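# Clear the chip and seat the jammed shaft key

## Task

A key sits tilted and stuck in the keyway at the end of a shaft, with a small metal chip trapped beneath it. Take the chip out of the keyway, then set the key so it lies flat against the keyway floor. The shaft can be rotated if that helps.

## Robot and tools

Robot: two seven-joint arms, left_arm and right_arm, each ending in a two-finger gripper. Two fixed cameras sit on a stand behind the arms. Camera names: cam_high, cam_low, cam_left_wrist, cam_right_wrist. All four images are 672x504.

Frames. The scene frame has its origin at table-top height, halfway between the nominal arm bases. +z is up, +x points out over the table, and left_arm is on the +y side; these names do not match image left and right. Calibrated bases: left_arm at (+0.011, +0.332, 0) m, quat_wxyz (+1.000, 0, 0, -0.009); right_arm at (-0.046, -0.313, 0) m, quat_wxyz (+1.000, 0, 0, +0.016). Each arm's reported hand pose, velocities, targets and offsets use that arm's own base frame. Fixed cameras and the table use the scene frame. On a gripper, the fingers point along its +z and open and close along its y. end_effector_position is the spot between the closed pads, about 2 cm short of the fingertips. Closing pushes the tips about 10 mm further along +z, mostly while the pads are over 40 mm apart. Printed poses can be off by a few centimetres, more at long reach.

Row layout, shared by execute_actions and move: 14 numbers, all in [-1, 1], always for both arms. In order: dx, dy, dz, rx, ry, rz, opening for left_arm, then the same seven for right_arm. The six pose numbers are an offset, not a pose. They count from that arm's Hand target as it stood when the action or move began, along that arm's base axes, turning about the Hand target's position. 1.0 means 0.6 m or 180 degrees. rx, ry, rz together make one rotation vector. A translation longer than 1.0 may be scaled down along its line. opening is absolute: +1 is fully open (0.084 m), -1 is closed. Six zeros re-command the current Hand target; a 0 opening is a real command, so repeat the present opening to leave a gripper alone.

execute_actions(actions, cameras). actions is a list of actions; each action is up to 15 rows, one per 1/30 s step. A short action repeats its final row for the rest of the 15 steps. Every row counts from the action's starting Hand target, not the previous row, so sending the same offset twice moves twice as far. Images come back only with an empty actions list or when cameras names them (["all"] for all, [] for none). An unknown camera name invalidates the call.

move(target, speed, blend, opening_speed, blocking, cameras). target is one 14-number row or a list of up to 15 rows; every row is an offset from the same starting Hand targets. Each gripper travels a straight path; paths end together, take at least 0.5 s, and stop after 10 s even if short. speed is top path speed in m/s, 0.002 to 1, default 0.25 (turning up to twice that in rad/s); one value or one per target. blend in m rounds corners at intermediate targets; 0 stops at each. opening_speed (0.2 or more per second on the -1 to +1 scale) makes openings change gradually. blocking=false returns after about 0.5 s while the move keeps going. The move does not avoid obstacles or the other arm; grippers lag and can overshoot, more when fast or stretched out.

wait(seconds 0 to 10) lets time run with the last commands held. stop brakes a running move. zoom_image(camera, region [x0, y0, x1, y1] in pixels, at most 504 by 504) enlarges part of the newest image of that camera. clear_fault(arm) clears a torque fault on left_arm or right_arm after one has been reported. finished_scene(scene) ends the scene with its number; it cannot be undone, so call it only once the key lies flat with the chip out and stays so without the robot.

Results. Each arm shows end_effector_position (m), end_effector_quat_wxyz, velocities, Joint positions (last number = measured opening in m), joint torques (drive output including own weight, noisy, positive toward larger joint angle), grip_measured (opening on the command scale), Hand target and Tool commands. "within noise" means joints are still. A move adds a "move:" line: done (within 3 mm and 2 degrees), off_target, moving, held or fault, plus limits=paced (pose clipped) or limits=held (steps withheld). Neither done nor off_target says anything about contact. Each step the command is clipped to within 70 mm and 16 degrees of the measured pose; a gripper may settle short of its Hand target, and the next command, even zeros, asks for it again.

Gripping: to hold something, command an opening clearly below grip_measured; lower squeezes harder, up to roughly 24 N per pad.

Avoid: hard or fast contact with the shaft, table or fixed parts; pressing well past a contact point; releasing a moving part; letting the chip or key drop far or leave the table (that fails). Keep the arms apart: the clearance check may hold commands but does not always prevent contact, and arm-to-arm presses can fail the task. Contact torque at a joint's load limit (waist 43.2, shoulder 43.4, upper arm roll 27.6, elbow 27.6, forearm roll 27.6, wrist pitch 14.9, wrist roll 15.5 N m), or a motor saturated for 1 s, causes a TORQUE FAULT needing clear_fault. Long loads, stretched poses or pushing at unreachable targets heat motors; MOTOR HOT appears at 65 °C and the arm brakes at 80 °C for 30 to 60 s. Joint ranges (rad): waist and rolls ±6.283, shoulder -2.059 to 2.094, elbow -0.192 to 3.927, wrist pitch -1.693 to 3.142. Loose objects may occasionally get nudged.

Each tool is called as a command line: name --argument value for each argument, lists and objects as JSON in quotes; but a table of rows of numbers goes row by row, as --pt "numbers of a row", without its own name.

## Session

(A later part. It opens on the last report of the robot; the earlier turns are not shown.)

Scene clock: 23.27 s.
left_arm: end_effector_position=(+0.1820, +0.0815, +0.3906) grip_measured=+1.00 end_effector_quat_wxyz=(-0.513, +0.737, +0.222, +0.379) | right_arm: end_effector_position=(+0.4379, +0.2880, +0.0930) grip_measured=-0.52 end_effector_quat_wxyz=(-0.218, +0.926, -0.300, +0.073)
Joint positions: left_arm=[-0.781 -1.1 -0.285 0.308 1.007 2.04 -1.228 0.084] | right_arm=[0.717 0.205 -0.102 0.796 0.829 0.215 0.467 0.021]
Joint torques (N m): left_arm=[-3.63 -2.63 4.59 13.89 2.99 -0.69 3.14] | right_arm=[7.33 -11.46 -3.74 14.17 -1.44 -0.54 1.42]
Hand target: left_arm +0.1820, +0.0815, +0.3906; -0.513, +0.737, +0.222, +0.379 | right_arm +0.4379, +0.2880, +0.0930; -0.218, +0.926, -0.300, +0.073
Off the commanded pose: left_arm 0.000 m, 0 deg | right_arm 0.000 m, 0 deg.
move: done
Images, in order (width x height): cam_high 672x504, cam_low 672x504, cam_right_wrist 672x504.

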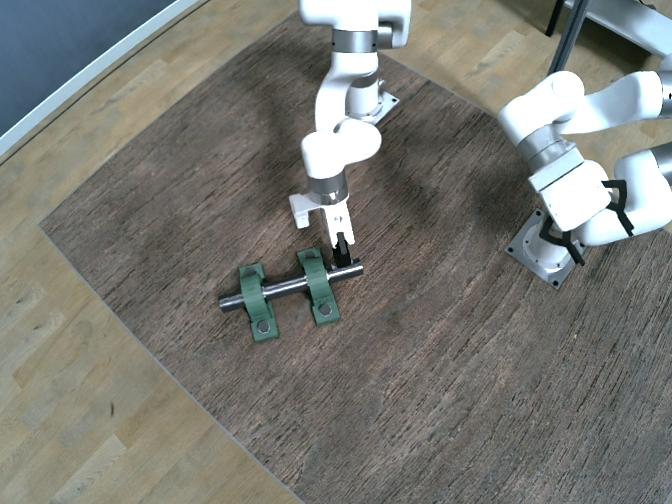

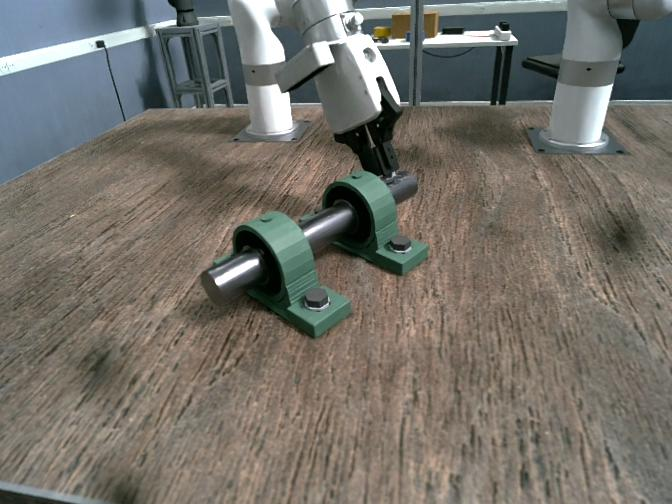

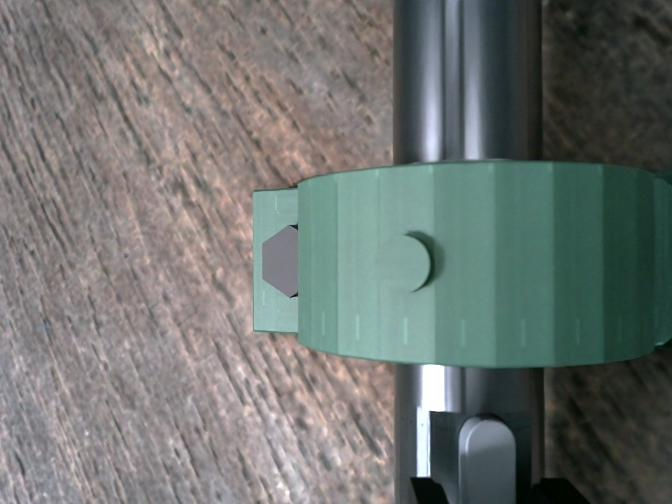

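move --target '[0,0,0,0,0,0,1, 0.0026,0.0035,-0.009,0,0,0,-0.5]' --speed 0.03 --cameras '["cam_right_wrist","cam_low","cam_high"]'

zoom_image --camera "cam_low" --region '[340, 120, 440, 220]'

zoom_image --camera "cam_right_wrist" --region '[350, 350, 630, 504]'

zoom_image --camera "cam_high" --region '[300, 220, 380, 300]'

Scene clock: 24.37 s.
left_arm: end_effector_position=(+0.1820, +0.0815, +0.3906) grip_measured=+1.00 end_effector_quat_wxyz=(-0.513, +0.737, +0.222, +0.379) | right_arm: end_effector_position=(+0.4395, +0.2901, +0.0876) grip_measured=-0.52 end_effector_quat_wxyz=(-0.218, +0.926, -0.300, +0.073)
Joint positions: left_arm=[-0.781 -1.1 -0.285 0.308 1.007 2.04 -1.228 0.084] | right_arm=[0.711 0.226 -0.091 0.808 0.854 0.207 0.446 0.021]
Joint torques (N m): left_arm=[-3.26 -1.72 4.37 14.01 3.14 -0.87 3.12] | right_arm=[-7.25 -11.49 1.9 14.29 1.67 -3.98 -1.82]
Hand target: left_arm +0.1820, +0.0815, +0.3906; -0.513, +0.737, +0.222, +0.379 | right_arm +0.4395, +0.2901, +0.0876; -0.218, +0.926, -0.300, +0.073
Off the commanded pose: left_arm 0.000 m, 0 deg | right_arm 0.000 m, 0 deg.
move: done
Images, in order (width x height): cam_high 672x504, cam_low 672x504, cam_right_wrist 672x504.

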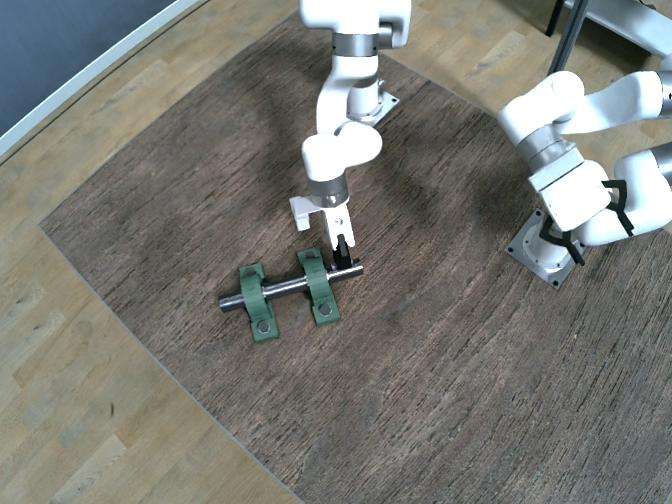

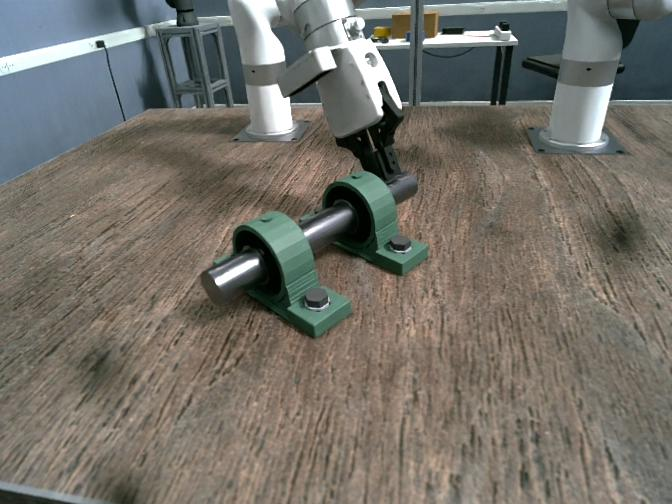

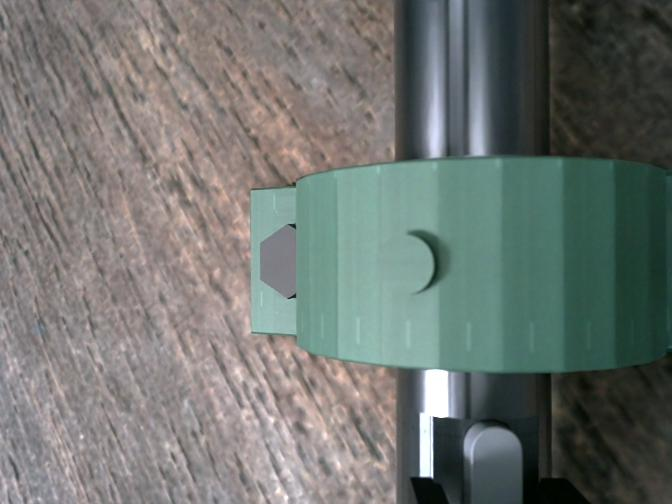

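Scaled by 5.040 from the camera's 672x504 image, which has a finer 960x720 frame.

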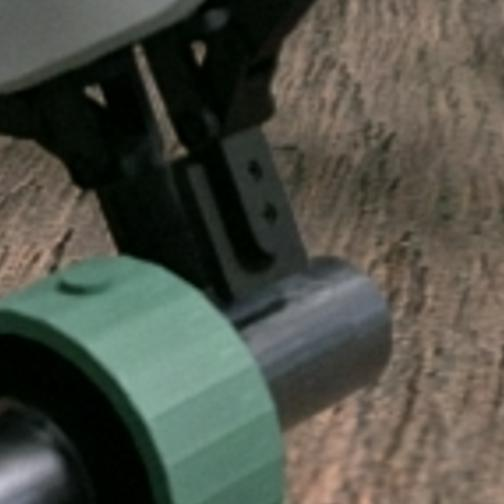

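Scaled by 1.800 from the camera's 672x504 image, which has a finer 960x720 frame.

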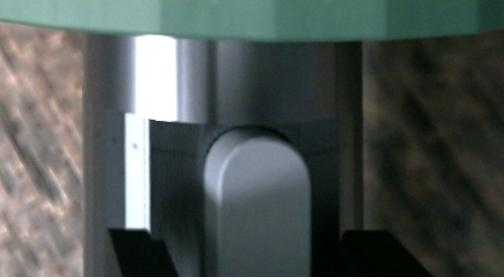

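Scaled by 6.300 from the camera's 672x504 image, which has a finer 960x720 frame.

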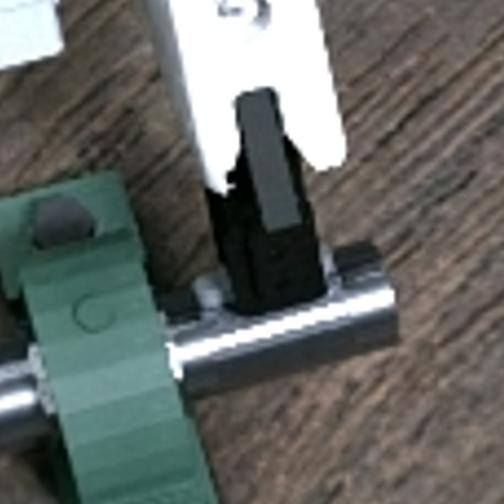

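move --target '[0,0,0,0,0,0,1, 0,0,0,0,0,0,-0.85]' --opening_speed 0.5 --cameras '["cam_right_wrist","cam_low"]'

zoom_image --camera "cam_right_wrist" --region '[350, 350, 630, 504]'

Scene clock: 25.37 s.
left_arm: end_effector_position=(+0.1820, +0.0815, +0.3906) grip_measured=+1.00 end_effector_quat_wxyz=(-0.513, +0.737, +0.222, +0.379) | right_arm: end_effector_position=(+0.4395, +0.2900, +0.0874) grip_measured=-0.74 end_effector_quat_wxyz=(-0.218, +0.926, -0.300, +0.073)
Joint positions: left_arm=[-0.781 -1.1 -0.285 0.308 1.007 2.04 -1.228 0.084] | right_arm=[0.711 0.226 -0.09 0.807 0.855 0.207 0.445 0.012]
Joint torques (N m): left_arm=[-3.49 -2.33 4.6 14.24 3.51 -0.57 3.46] | right_arm=[3.78 -21.03 4.46 23.12 -0.07 -4.04 -0.98]
Hand target: left_arm +0.1820, +0.0815, +0.3906; -0.513, +0.737, +0.222, +0.379 | right_arm +0.4395, +0.2901, +0.0876; -0.218, +0.926, -0.300, +0.073
Off the commanded pose: left_arm 0.000 m, 0 deg | right_arm 0.000 m, 0 deg.
move: done
Images, in order (width x height): cam_low 672x504, cam_right_wrist 672x504.

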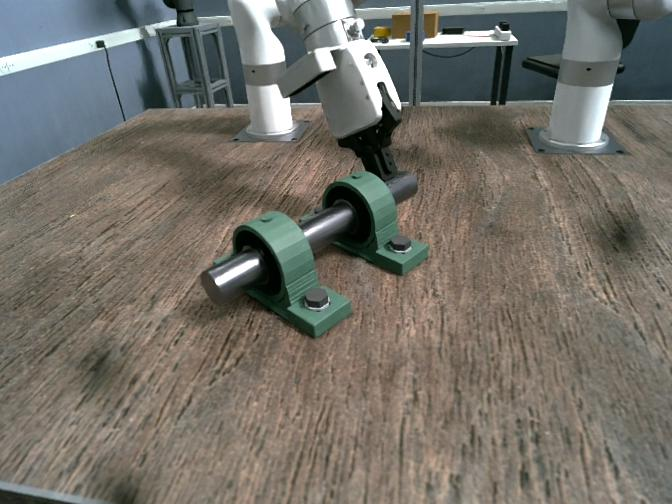

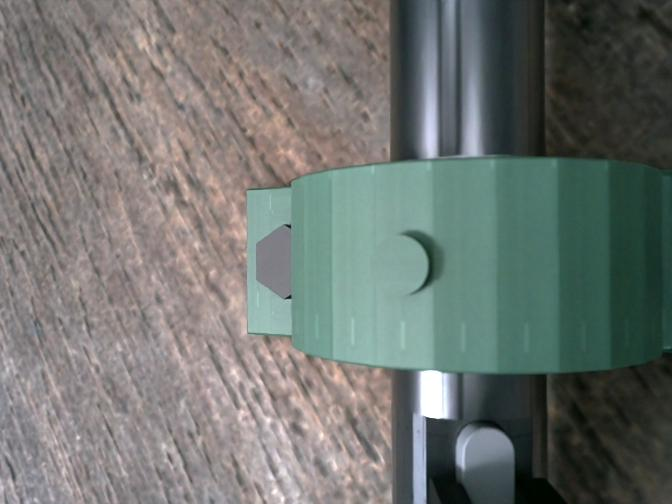

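Scaled by 1.800 from the camera's 672x504 image, which has a finer 960x720 frame.

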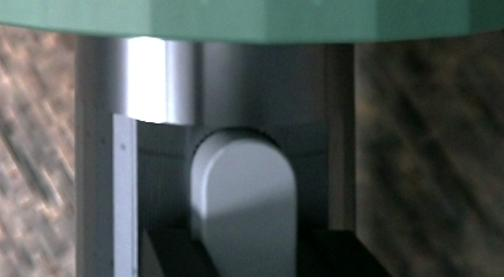

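move --pt "0 0 0 0 0 0 1 0 0 0 0 0 0 -1" --pt "0 0 0 0 0 0 1 -0.0064 -0.0088 0.0225 0 0 0 -1" --speed 0.04 --cameras '["cam_right_wrist","cam_low"]'

zoom_image --camera "cam_right_wrist" --region '[350, 350, 630, 504]'

zoom_image --camera "cam_low" --region '[340, 120, 440, 220]'

Scene clock: 26.97 s.
left_arm: end_effector_position=(+0.1820, +0.0815, +0.3906) grip_measured=+1.00 end_effector_quat_wxyz=(-0.513, +0.737, +0.222, +0.379) | right_arm: end_effector_position=(+0.4357, +0.2849, +0.1011) grip_measured=-1.00 end_effector_quat_wxyz=(-0.218, +0.926, -0.300, +0.073)
Joint positions: left_arm=[-0.781 -1.1 -0.285 0.308 1.007 2.04 -1.228 0.084] | right_arm=[0.725 0.174 -0.118 0.779 0.79 0.229 0.5 0]
Joint torques (N m): left_arm=[-3.6 -2.86 4.62 14.5 3.15 -0.7 3.11] | right_arm=[7.48 -17.63 -3.8 8.39 -1.88 -0.52 1.39]
Hand target: left_arm +0.1820, +0.0815, +0.3906; -0.513, +0.737, +0.222, +0.379 | right_arm +0.4356, +0.2848, +0.1011; -0.218, +0.926, -0.300, +0.073
Off the commanded pose: left_arm 0.000 m, 0 deg | right_arm 0.000 m, 0 deg.
move: done
Images, in order (width x height): cam_low 672x504, cam_right_wrist 672x504.

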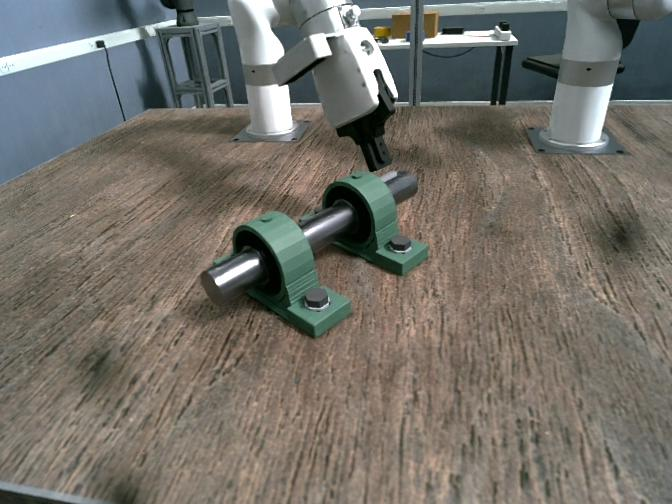

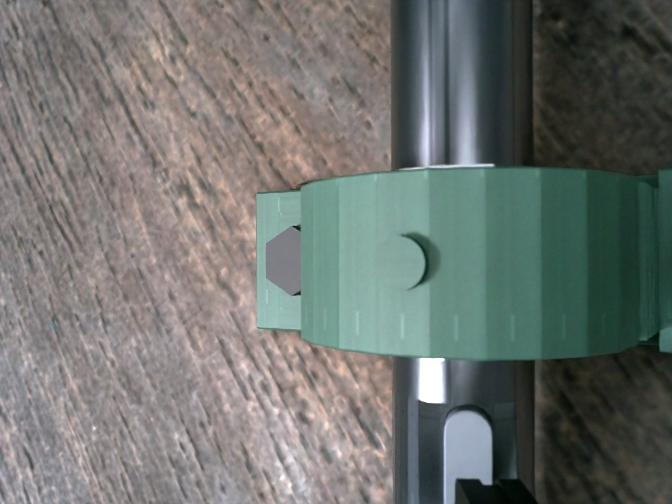

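Scaled by 1.800 from the camera's 672x504 image, which has a finer 960x720 frame.

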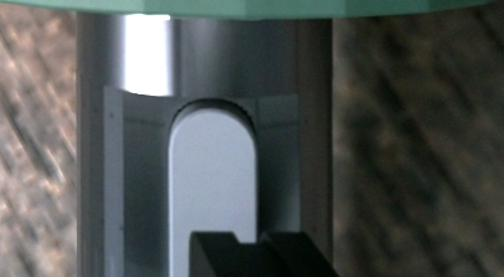

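Scaled by 5.040 from the camera's 672x504 image, which has a finer 960x720 frame.

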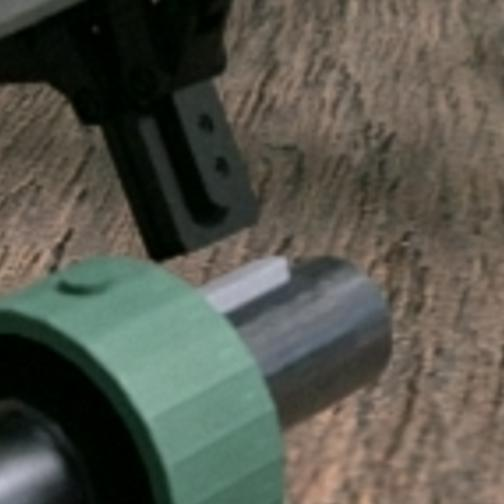

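move --pt "0 0 0 0 0 0 1 0.0028 0.0039 0.0023 0 0 0 -0.62" --pt "0 0 0 0 0 0 1 0.0071 0.0098 -0.0127 0 0 0 -0.62" --speed 0.04 --cameras '["cam_right_wrist","cam_low"]'

zoom_image --camera "cam_right_wrist" --region '[350, 350, 630, 504]'

zoom_image --camera "cam_low" --region '[340, 120, 440, 220]'

Scene clock: 28.57 s.
left_arm: end_effector_position=(+0.1820, +0.0815, +0.3906) grip_measured=+1.00 end_effector_quat_wxyz=(-0.513, +0.737, +0.222, +0.379) | right_arm: end_effector_position=(+0.4399, +0.2907, +0.0935) grip_measured=-0.64 end_effector_quat_wxyz=(-0.218, +0.926, -0.300, +0.073)
Joint positions: left_arm=[-0.781 -1.1 -0.285 0.308 1.007 2.04 -1.228 0.084] | right_arm=[0.721 0.212 -0.104 0.806 0.82 0.218 0.478 0.016]
Joint torques (N m): left_arm=[-3.57 -2.64 4.21 13.93 3.15 -0.62 2.97] | right_arm=[-7.31 -11.47 1.91 14.45 1.48 -4 -1.66]
Hand target: left_arm +0.1820, +0.0815, +0.3906; -0.513, +0.737, +0.222, +0.379 | right_arm +0.4399, +0.2907, +0.0935; -0.218, +0.926, -0.300, +0.073
Off the commanded pose: left_arm 0.000 m, 0 deg | right_arm 0.000 m, 0 deg.
move: done
Images, in order (width x height): cam_low 672x504, cam_right_wrist 672x504.

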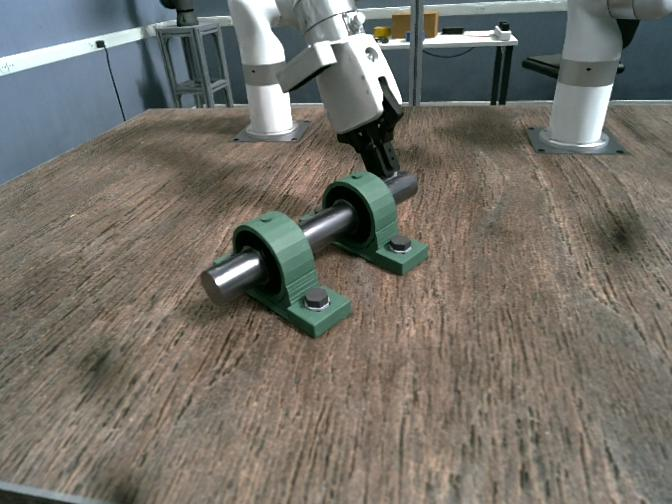

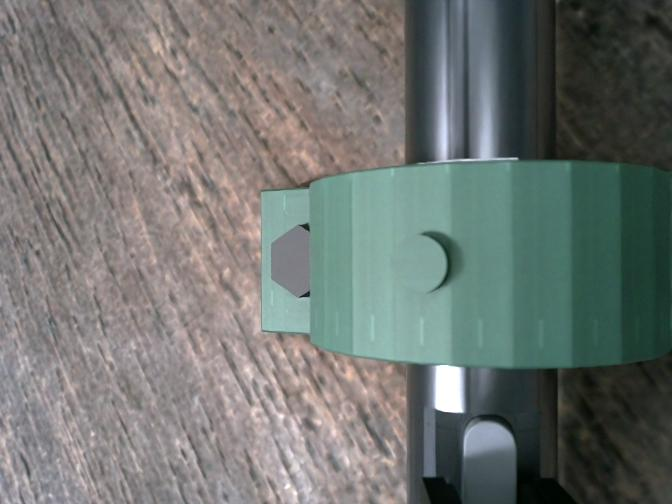

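Scaled by 1.800 from the camera's 672x504 image, which has a finer 960x720 frame.

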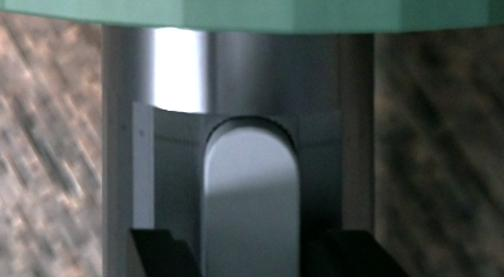

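Scaled by 5.040 from the camera's 672x504 image, which has a finer 960x720 frame.

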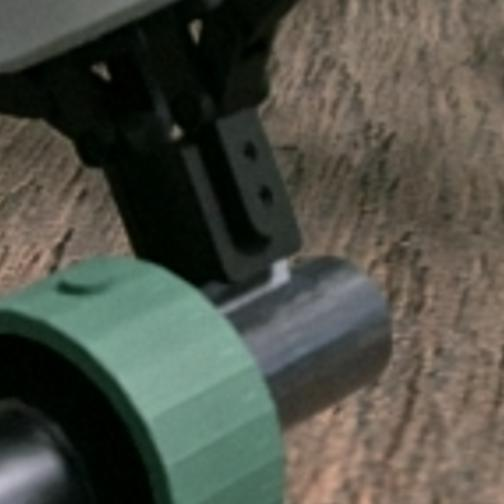

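move --target '[0,0,0,0,0,0,1, 0.0026,0.0036,-0.009,0,0,0,-0.62]' --speed 0.03 --cameras '["cam_right_wrist","cam_low"]'

zoom_image --camera "cam_low" --region '[340, 120, 440, 220]'

move --target '[0,0,0,0,0,0,1, 0.0013,0.0018,-0.0045,0,0,0,-0.62]' --speed 0.02 --cameras '["cam_right_wrist","cam_low"]'

zoom_image --camera "cam_low" --region '[340, 120, 440, 220]'

Scene clock: 29.60 s.
left_arm: end_effector_position=(+0.1820, +0.0815, +0.3906) grip_measured=+1.00 end_effector_quat_wxyz=(-0.513, +0.737, +0.222, +0.379) | right_arm: end_effector_position=(+0.4415, +0.2928, +0.0881) grip_measured=-0.64 end_effector_quat_wxyz=(-0.218, +0.926, -0.300, +0.073)
Joint positions: left_arm=[-0.781 -1.1 -0.285 0.308 1.007 2.04 -1.228 0.084] | right_arm=[0.714 0.233 -0.093 0.818 0.844 0.209 0.458 0.016]
Joint torques (N m): left_arm=[-3.76 -2.28 4.15 13.8 2.83 -0.64 2.99] | right_arm=[-5.03 -11.95 3.48 16.88 1.15 -4.51 -2.01]
Hand target: left_arm +0.1820, +0.0815, +0.3906; -0.513, +0.737, +0.222, +0.379 | right_arm +0.4415, +0.2929, +0.0881; -0.218, +0.926, -0.300, +0.073
Off the commanded pose: left_arm 0.000 m, 0 deg | right_arm 0.000 m, 0 deg.
move: done
Images, in order (width x height): cam_low 672x504, cam_right_wrist 672x504.

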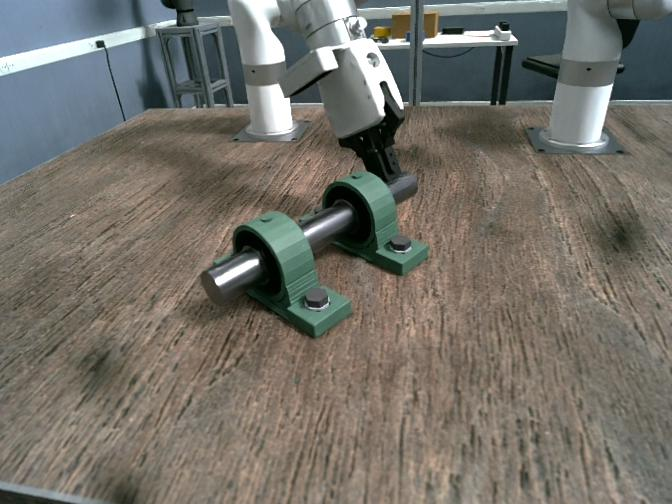

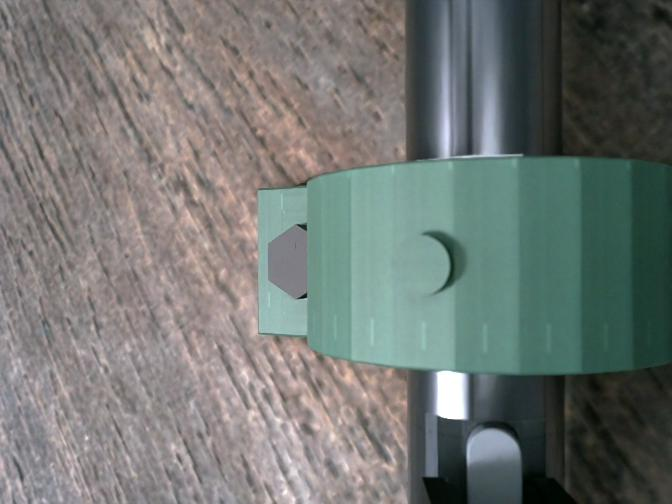

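Scaled by 5.040 from the camera's 672x504 image, which has a finer 960x720 frame.

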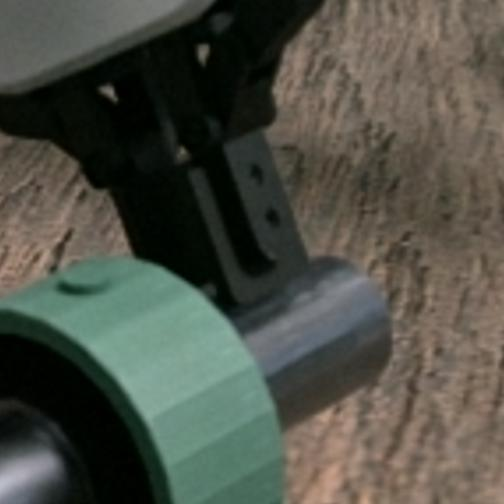

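Scene clock: 30.37 s.
left_arm: end_effector_position=(+0.1820, +0.0815, +0.3906) grip_measured=+1.00 end_effector_quat_wxyz=(-0.513, +0.737, +0.222, +0.379) | right_arm: end_effector_position=(+0.4424, +0.2941, +0.0871) grip_measured=-0.63 end_effector_quat_wxyz=(-0.219, +0.926, -0.300, +0.074)
Joint positions: left_arm=[-0.781 -1.1 -0.285 0.308 1.007 2.04 -1.228 0.084] | right_arm=[0.711 0.239 -0.086 0.822 0.856 0.205 0.448 0.016]
Joint torques (N m): left_arm=[-3.62 -2.34 4.37 13.9 3.32 -0.51 3.04] | right_arm=[5.83 17.93 11.94 32.19 0.58 -11.08 -1.97]
Hand target: left_arm +0.1820, +0.0815, +0.3906; -0.513, +0.737, +0.222, +0.379 | right_arm +0.4422, +0.2940, +0.0854; -0.218, +0.926, -0.300, +0.073
Off the commanded pose: left_arm 0.000 m, 0 deg | right_arm 0.002 m, 0 deg.
move: done
Images, in order (width x height): cam_low 672x504, cam_right_wrist 672x504.

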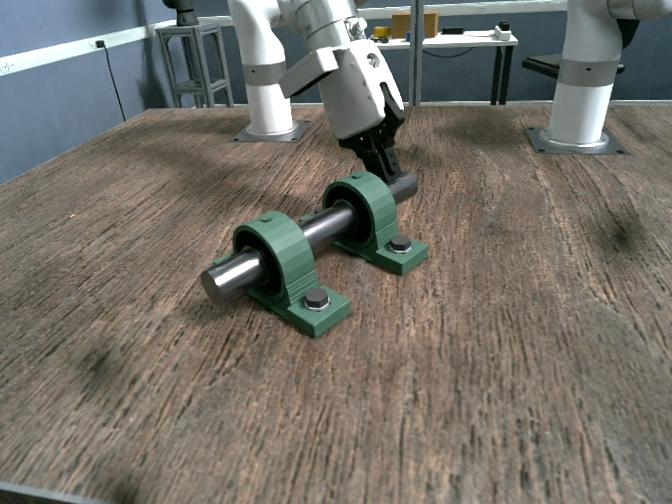

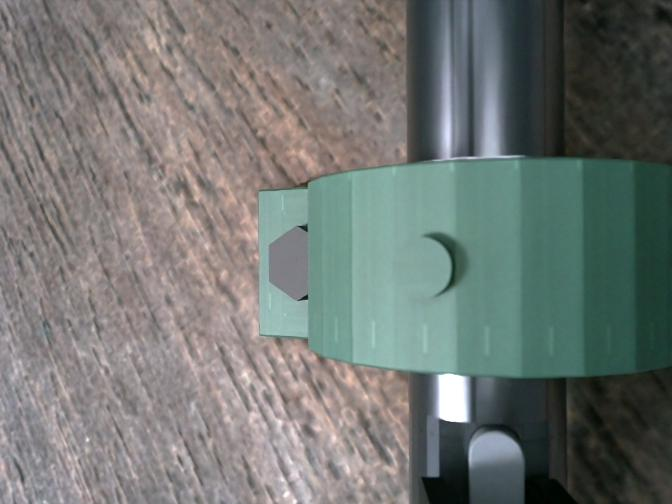

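Scaled by 5.040 from the camera's 672x504 image, which has a finer 960x720 frame.

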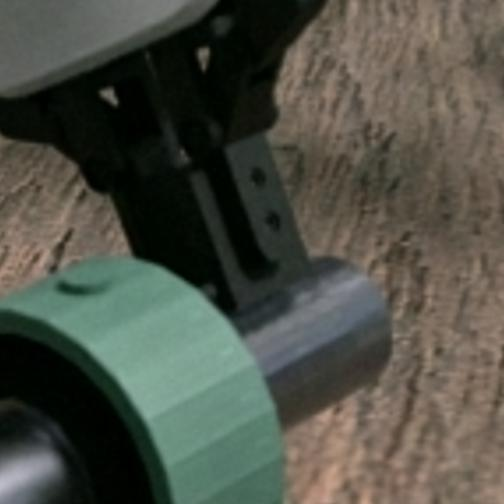

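move --pt "0 0 0 0 0 0 1 -0.0009 -0.0013 0.0033 0 0 0 -0.62" --pt "0 0 0 0 0 0 1 -0.0009 -0.0013 0.0033 0 0 0 -0.9" --speed 0.03 --opening_speed 0.5 --cameras '["cam_right_wrist"]'

zoom_image --camera "cam_right_wrist" --region '[350, 350, 630, 504]'

Scene clock: 31.97 s.
left_arm: end_effector_position=(+0.1820, +0.0815, +0.3906) grip_measured=+1.00 end_effector_quat_wxyz=(-0.513, +0.737, +0.222, +0.379) | right_arm: end_effector_position=(+0.4415, +0.2930, +0.0872) grip_measured=-0.71 end_effector_quat_wxyz=(-0.218, +0.926, -0.300, +0.073)
Joint positions: left_arm=[-0.781 -1.1 -0.285 0.308 1.007 2.04 -1.228 0.084] | right_arm=[0.713 0.235 -0.091 0.819 0.847 0.208 0.455 0.013]
Joint torques (N m): left_arm=[-3.45 -2.69 4.14 14.16 3.28 -0.76 3.08] | right_arm=[18.22 -4.03 8.41 30.08 -0.69 -8.53 1.25]
Hand target: left_arm +0.1820, +0.0815, +0.3906; -0.513, +0.737, +0.222, +0.379 | right_arm +0.4417, +0.2932, +0.0873; -0.218, +0.926, -0.300, +0.073
Off the commanded pose: left_arm 0.000 m, 0 deg | right_arm 0.000 m, 0 deg.
move: done
Images, in order (width x height): cam_right_wrist 672x504.

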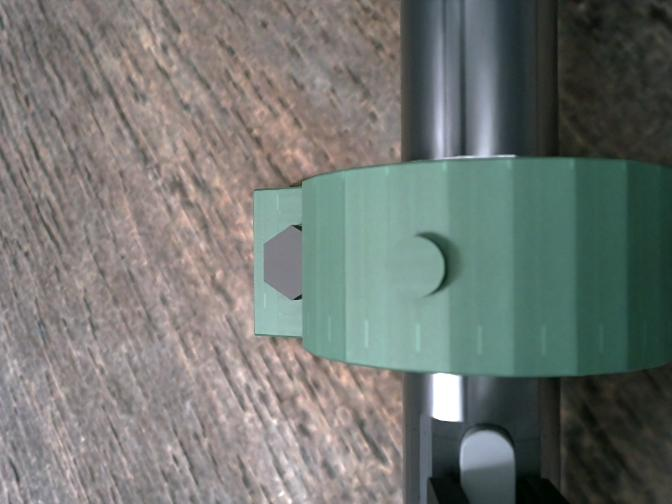

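Scaled by 1.800 from the camera's 672x504 image, which has a finer 960x720 frame.

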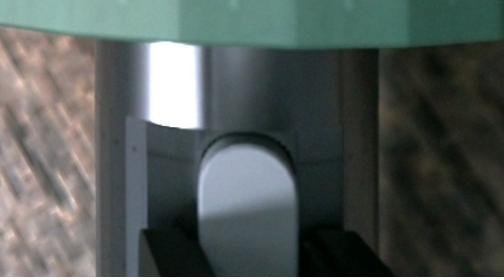

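move --pt "0 0 0 0 0 0 1 0 0 0 0 0 0 -1" --pt "0 0 0 0 0 0 1 -0.0043 -0.0059 0.015 0 0 0 -1" --speed 0.03 --cameras '["cam_right_wrist"]'

zoom_image --camera "cam_right_wrist" --region '[350, 350, 630, 504]'

Scene clock: 33.50 s.
left_arm: end_effector_position=(+0.1820, +0.0815, +0.3906) grip_measured=+1.00 end_effector_quat_wxyz=(-0.513, +0.737, +0.222, +0.379) | right_arm: end_effector_position=(+0.4391, +0.2897, +0.0963) grip_measured=-1.00 end_effector_quat_wxyz=(-0.218, +0.926, -0.300, +0.073)
Joint positions: left_arm=[-0.781 -1.1 -0.285 0.308 1.007 2.04 -1.228 0.084] | right_arm=[0.723 0.201 -0.11 0.8 0.806 0.223 0.49 0]
Joint torques (N m): left_arm=[-3.61 -2.16 4.29 14.12 2.78 -0.56 3.17] | right_arm=[7.02 -18.26 -3.61 8.34 -1.66 -0.68 1.74]
Motor temperatures (°C): left_arm=[35 38 41 42 35 46 42] | right_arm=[34 35 41 46 39 47 36]
Hand target: left_arm +0.1820, +0.0815, +0.3906; -0.513, +0.737, +0.222, +0.379 | right_arm +0.4391, +0.2896, +0.0963; -0.218, +0.926, -0.300, +0.073
Off the commanded pose: left_arm 0.000 m, 0 deg | right_arm 0.000 m, 0 deg.
move: done
Images, in order (width x height): cam_right_wrist 672x504.

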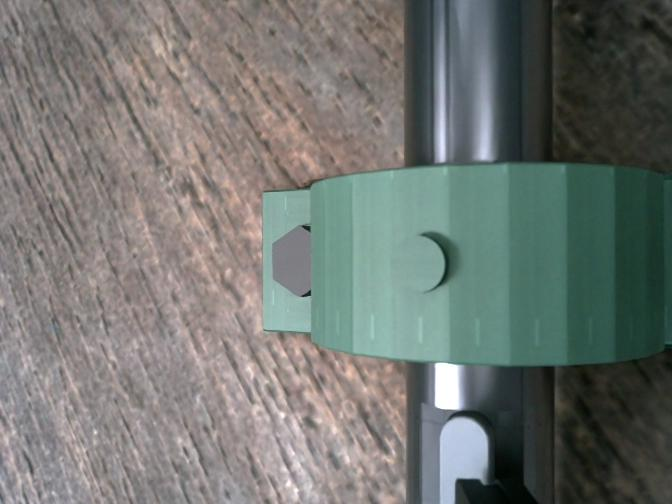

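Scaled by 1.800 from the camera's 672x504 image, which has a finer 960x720 frame.

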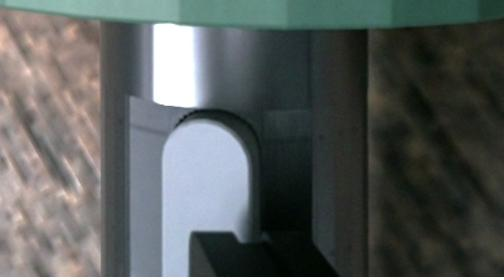

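move --pt "0 0 0 0 0 0 1 -0.098 0.035 0.06 0 0 0 -1" --pt "0 0 0 0 0 0 1 -0.1367 -0.0148 -0.0468 0.1528 -0.1111 0 -1" --speed 0.2 --blend '[0.02,0]' --cameras '["cam_right_wrist"]'

zoom_image --camera "cam_right_wrist" --region '[210, 100, 460, 400]'

Scene clock: 36.87 s.
left_arm: end_effector_position=(+0.1820, +0.0815, +0.3906) grip_measured=+1.00 end_effector_quat_wxyz=(-0.513, +0.737, +0.222, +0.379) | right_arm: end_effector_position=(+0.3571, +0.2808, +0.0683) grip_measured=-1.00 end_effector_quat_wxyz=(-0.479, +0.821, -0.267, +0.158)
Joint positions: left_arm=[-0.781 -1.1 -0.285 0.308 1.007 2.04 -1.228 0.084] | right_arm=[0.692 0.118 -0.147 0.465 2.618 0.751 -1.361 0]
Joint torques (N m): left_arm=[-3.31 -2.28 4.18 14.38 2.91 -0.78 3.33] | right_arm=[7.42 -7.84 2.27 5.28 1.81 2.9 -1.85]
Hand target: left_arm +0.1820, +0.0815, +0.3906; -0.513, +0.737, +0.222, +0.379 | right_arm +0.3571, +0.2808, +0.0683; -0.479, +0.821, -0.267, +0.158
Off the commanded pose: left_arm 0.000 m, 0 deg | right_arm 0.000 m, 0 deg.
move: done; limits=paced
Images, in order (width x height): cam_right_wrist 672x504.

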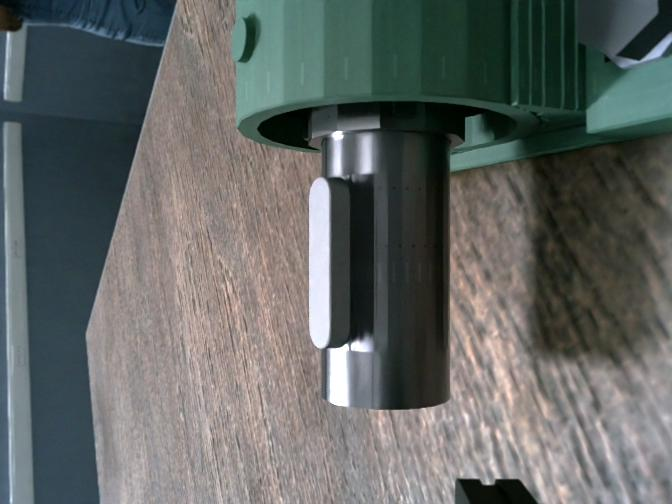

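Scaled by 1.680 from the camera's 672x504 image, which has a finer 960x720 frame.

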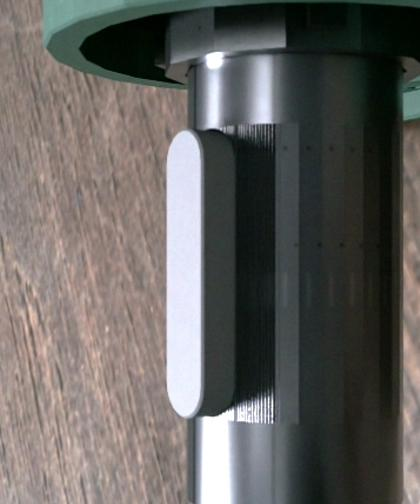

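move --target '[0,0,0,0,0,0,1, 0.0203,0.0278,0.0902,-0.2158,0.1568,0,-1]' --speed 0.3 --cameras '["cam_right_wrist"]'

zoom_image --camera "cam_right_wrist" --region '[210, 100, 460, 400]'

Scene clock: 40.30 s.
left_arm: end_effector_position=(+0.1820, +0.0815, +0.3906) grip_measured=+1.00 end_effector_quat_wxyz=(-0.513, +0.737, +0.222, +0.379) | right_arm: end_effector_position=(+0.3693, +0.2975, +0.1224) grip_measured=-1.00 end_effector_quat_wxyz=(-0.103, +0.946, -0.306, +0.036)
Joint positions: left_arm=[-0.781 -1.1 -0.285 0.308 1.007 2.04 -1.228 0.084] | right_arm=[0.178 0.492 0.645 1.385 2.791 -0.788 -1.559 0]
Joint torques (N m): left_arm=[-3.47 -2.43 4.05 14.15 3.13 -0.55 2.97] | right_arm=[-7.19 -13.22 6.91 13.38 1.68 -2.82 -1.31]
Hand target: left_arm +0.1820, +0.0815, +0.3906; -0.513, +0.737, +0.222, +0.379 | right_arm +0.3693, +0.2974, +0.1224; -0.103, +0.946, -0.306, +0.036
Off the commanded pose: left_arm 0.000 m, 0 deg | right_arm 0.000 m, 0 deg.
move: done; limits=paced
Images, in order (width x height): cam_right_wrist 672x504.

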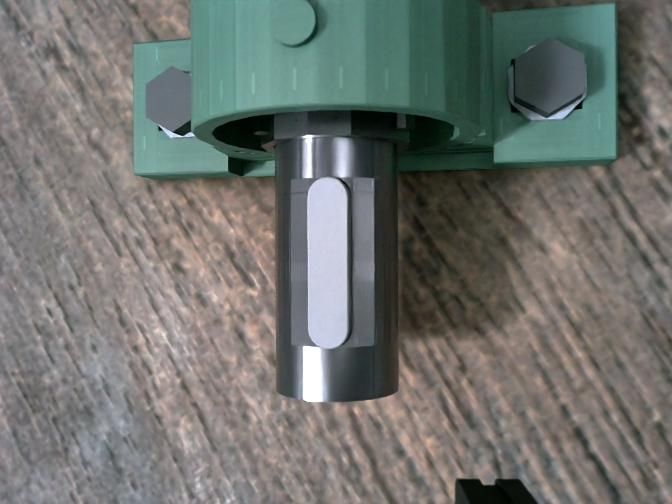

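Scaled by 1.680 from the camera's 672x504 image, which has a finer 960x720 frame.

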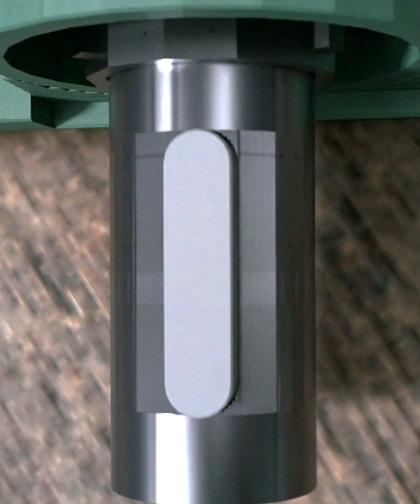

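move --pt "0 0 0 0 0 0 1 0.1138 -0.0048 0.013 -0.018 0.0131 0 -0.5" --pt "0 0 0 0 0 0 1 0.1178 0.0007 -0.0348 -0.018 0.0131 0 -0.5" --speed '[0.2,0.08]' --cameras '["cam_right_wrist"]'

zoom_image --camera "cam_right_wrist" --region '[350, 350, 630, 504]'

Scene clock: 42.40 s.
left_arm: end_effector_position=(+0.1820, +0.0815, +0.3906) grip_measured=+1.00 end_effector_quat_wxyz=(-0.513, +0.737, +0.222, +0.379) | right_arm: end_effector_position=(+0.4399, +0.2978, +0.1015) grip_measured=-0.52 end_effector_quat_wxyz=(-0.070, +0.949, -0.307, +0.025)
Joint positions: left_arm=[-0.781 -1.1 -0.285 0.308 1.007 2.04 -1.228 0.084] | right_arm=[0.24 0.782 0.588 1.78 2.7 -0.982 -1.635 0.021]
Joint torques (N m): left_arm=[-3.26 -2.75 4.23 14.33 2.89 -0.56 3.05] | right_arm=[7.35 -17.73 2.15 10.61 -1.54 0.18 1.5]
Hand target: left_arm +0.1820, +0.0815, +0.3906; -0.513, +0.737, +0.222, +0.379 | right_arm +0.4400, +0.2979, +0.1015; -0.070, +0.949, -0.307, +0.025
Off the commanded pose: left_arm 0.000 m, 0 deg | right_arm 0.000 m, 0 deg.
move: done
Images, in order (width x height): cam_right_wrist 672x504.

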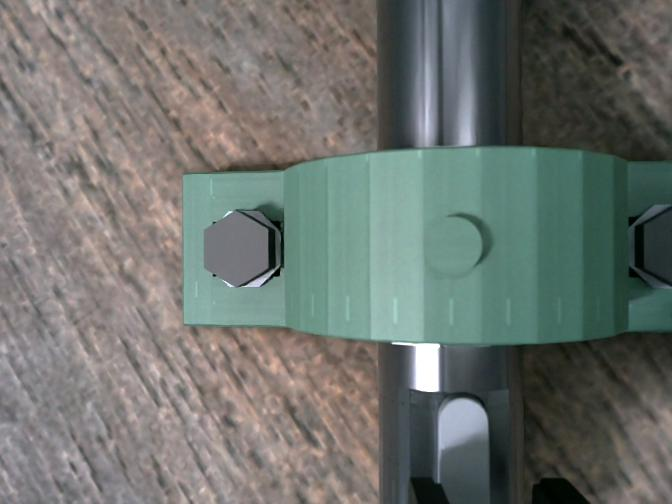

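Scaled by 1.800 from the camera's 672x504 image, which has a finer 960x720 frame.

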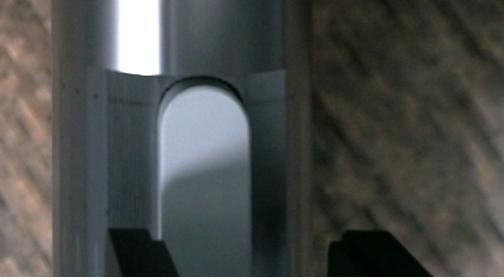

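move --pt "0 0 0 0 0 0 1 0.0038 0.0053 0.001 0 0 0 -0.62" --pt "0 0 0 0 0 0 1 0.0048 0.0067 -0.0112 0 0 0 -0.62" --speed '[0.05,0.05]' --cameras '["cam_right_wrist","cam_low"]'

zoom_image --camera "cam_right_wrist" --region '[350, 350, 630, 504]'

zoom_image --camera "cam_low" --region '[340, 120, 440, 220]'

Scene clock: 43.83 s.
left_arm: end_effector_position=(+0.1820, +0.0815, +0.3906) grip_measured=+1.00 end_effector_quat_wxyz=(-0.513, +0.737, +0.222, +0.379) | right_arm: end_effector_position=(+0.4429, +0.3019, +0.0949) grip_measured=-0.64 end_effector_quat_wxyz=(-0.070, +0.949, -0.307, +0.025)
Joint positions: left_arm=[-0.781 -1.1 -0.285 0.308 1.007 2.04 -1.228 0.084] | right_arm=[0.254 0.807 0.583 1.804 2.692 -0.98 -1.631 0.016]
Joint torques (N m): left_arm=[-3.8 -2.24 3.99 14.47 3.29 -0.44 3.05] | right_arm=[7.38 -17.72 2.11 7.24 -1.42 0.04 1.35]
Hand target: left_arm +0.1820, +0.0815, +0.3906; -0.513, +0.737, +0.222, +0.379 | right_arm +0.4428, +0.3019, +0.0948; -0.070, +0.949, -0.307, +0.025
Off the commanded pose: left_arm 0.000 m, 0 deg | right_arm 0.000 m, 0 deg.
move: done
Images, in order (width x height): cam_low 672x504, cam_right_wrist 672x504.

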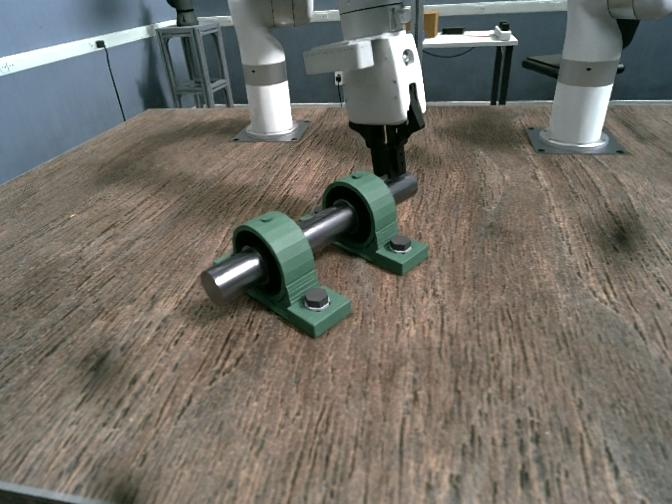

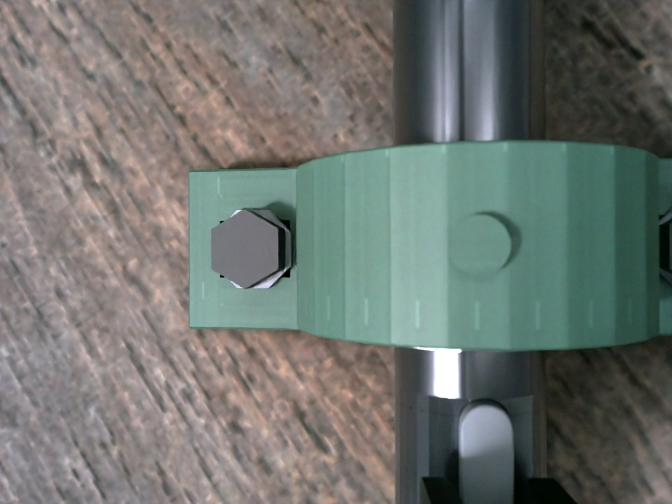

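Scaled by 1.800 from the camera's 672x504 image, which has a finer 960x720 frame.

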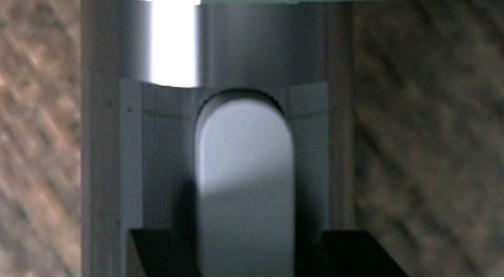

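Scaled by 5.040 from the camera's 672x504 image, which has a finer 960x720 frame.

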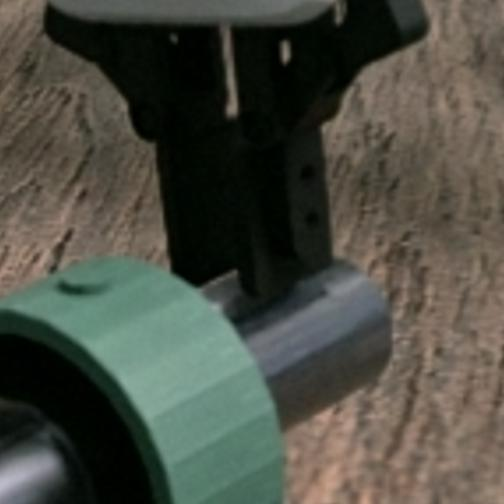

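move --target '[0,0,0,0,0,0,1, 0.0015,0.002,-0.0075,0,0,0,-0.62]' --speed 0.03

move --target '[0,0,0,0,0,0,1, 0.0003,0.0004,-0.0034,0,0,0,-0.62]' --speed 0.02

Scene clock: 44.70 s.
left_arm: end_effector_position=(+0.1820, +0.0815, +0.3906) grip_measured=+1.00 end_effector_quat_wxyz=(-0.513, +0.737, +0.222, +0.379) | right_arm: end_effector_position=(+0.4437, +0.3031, +0.0903) grip_measured=-0.64 end_effector_quat_wxyz=(-0.070, +0.949, -0.307, +0.025)
Joint positions: left_arm=[-0.781 -1.1 -0.285 0.308 1.007 2.04 -1.228 0.084] | right_arm=[0.258 0.817 0.579 1.808 2.688 -0.975 -1.629 0.016]
Joint torques (N m): left_arm=[-3.53 -2.74 3.96 14.42 3.32 -0.51 3.18] | right_arm=[7.04 -18.84 2 13.21 -1.61 0.34 1.47]
Hand target: left_arm +0.1820, +0.0815, +0.3906; -0.513, +0.737, +0.222, +0.379 | right_arm +0.4437, +0.3031, +0.0903; -0.070, +0.949, -0.307, +0.025
Off the commanded pose: left_arm 0.000 m, 0 deg | right_arm 0.000 m, 0 deg.
move: done

Scene clock: 45.40 s.
left_arm: end_effector_position=(+0.1820, +0.0815, +0.3906) grip_measured=+1.00 end_effector_quat_wxyz=(-0.513, +0.737, +0.222, +0.379) | right_arm: end_effector_position=(+0.4439, +0.3033, +0.0884) grip_measured=-0.64 end_effector_quat_wxyz=(-0.070, +0.949, -0.307, +0.025)
Joint positions: left_arm=[-0.781 -1.1 -0.285 0.308 1.007 2.04 -1.228 0.084] | right_arm=[0.26 0.82 0.578 1.808 2.686 -0.972 -1.628 0.016]
Joint torques (N m): left_arm=[-3.36 -2.83 3.88 14.57 3.06 -0.72 3.09] | right_arm=[8.73 -14.28 1.61 7.81 -1.51 3.02 1.5]
Hand target: left_arm +0.1820, +0.0815, +0.3906; -0.513, +0.737, +0.222, +0.379 | right_arm +0.4439, +0.3033, +0.0882; -0.070, +0.949, -0.307, +0.025
Off the commanded pose: left_arm 0.000 m, 0 deg | right_arm 0.000 m, 0 deg.
move: done


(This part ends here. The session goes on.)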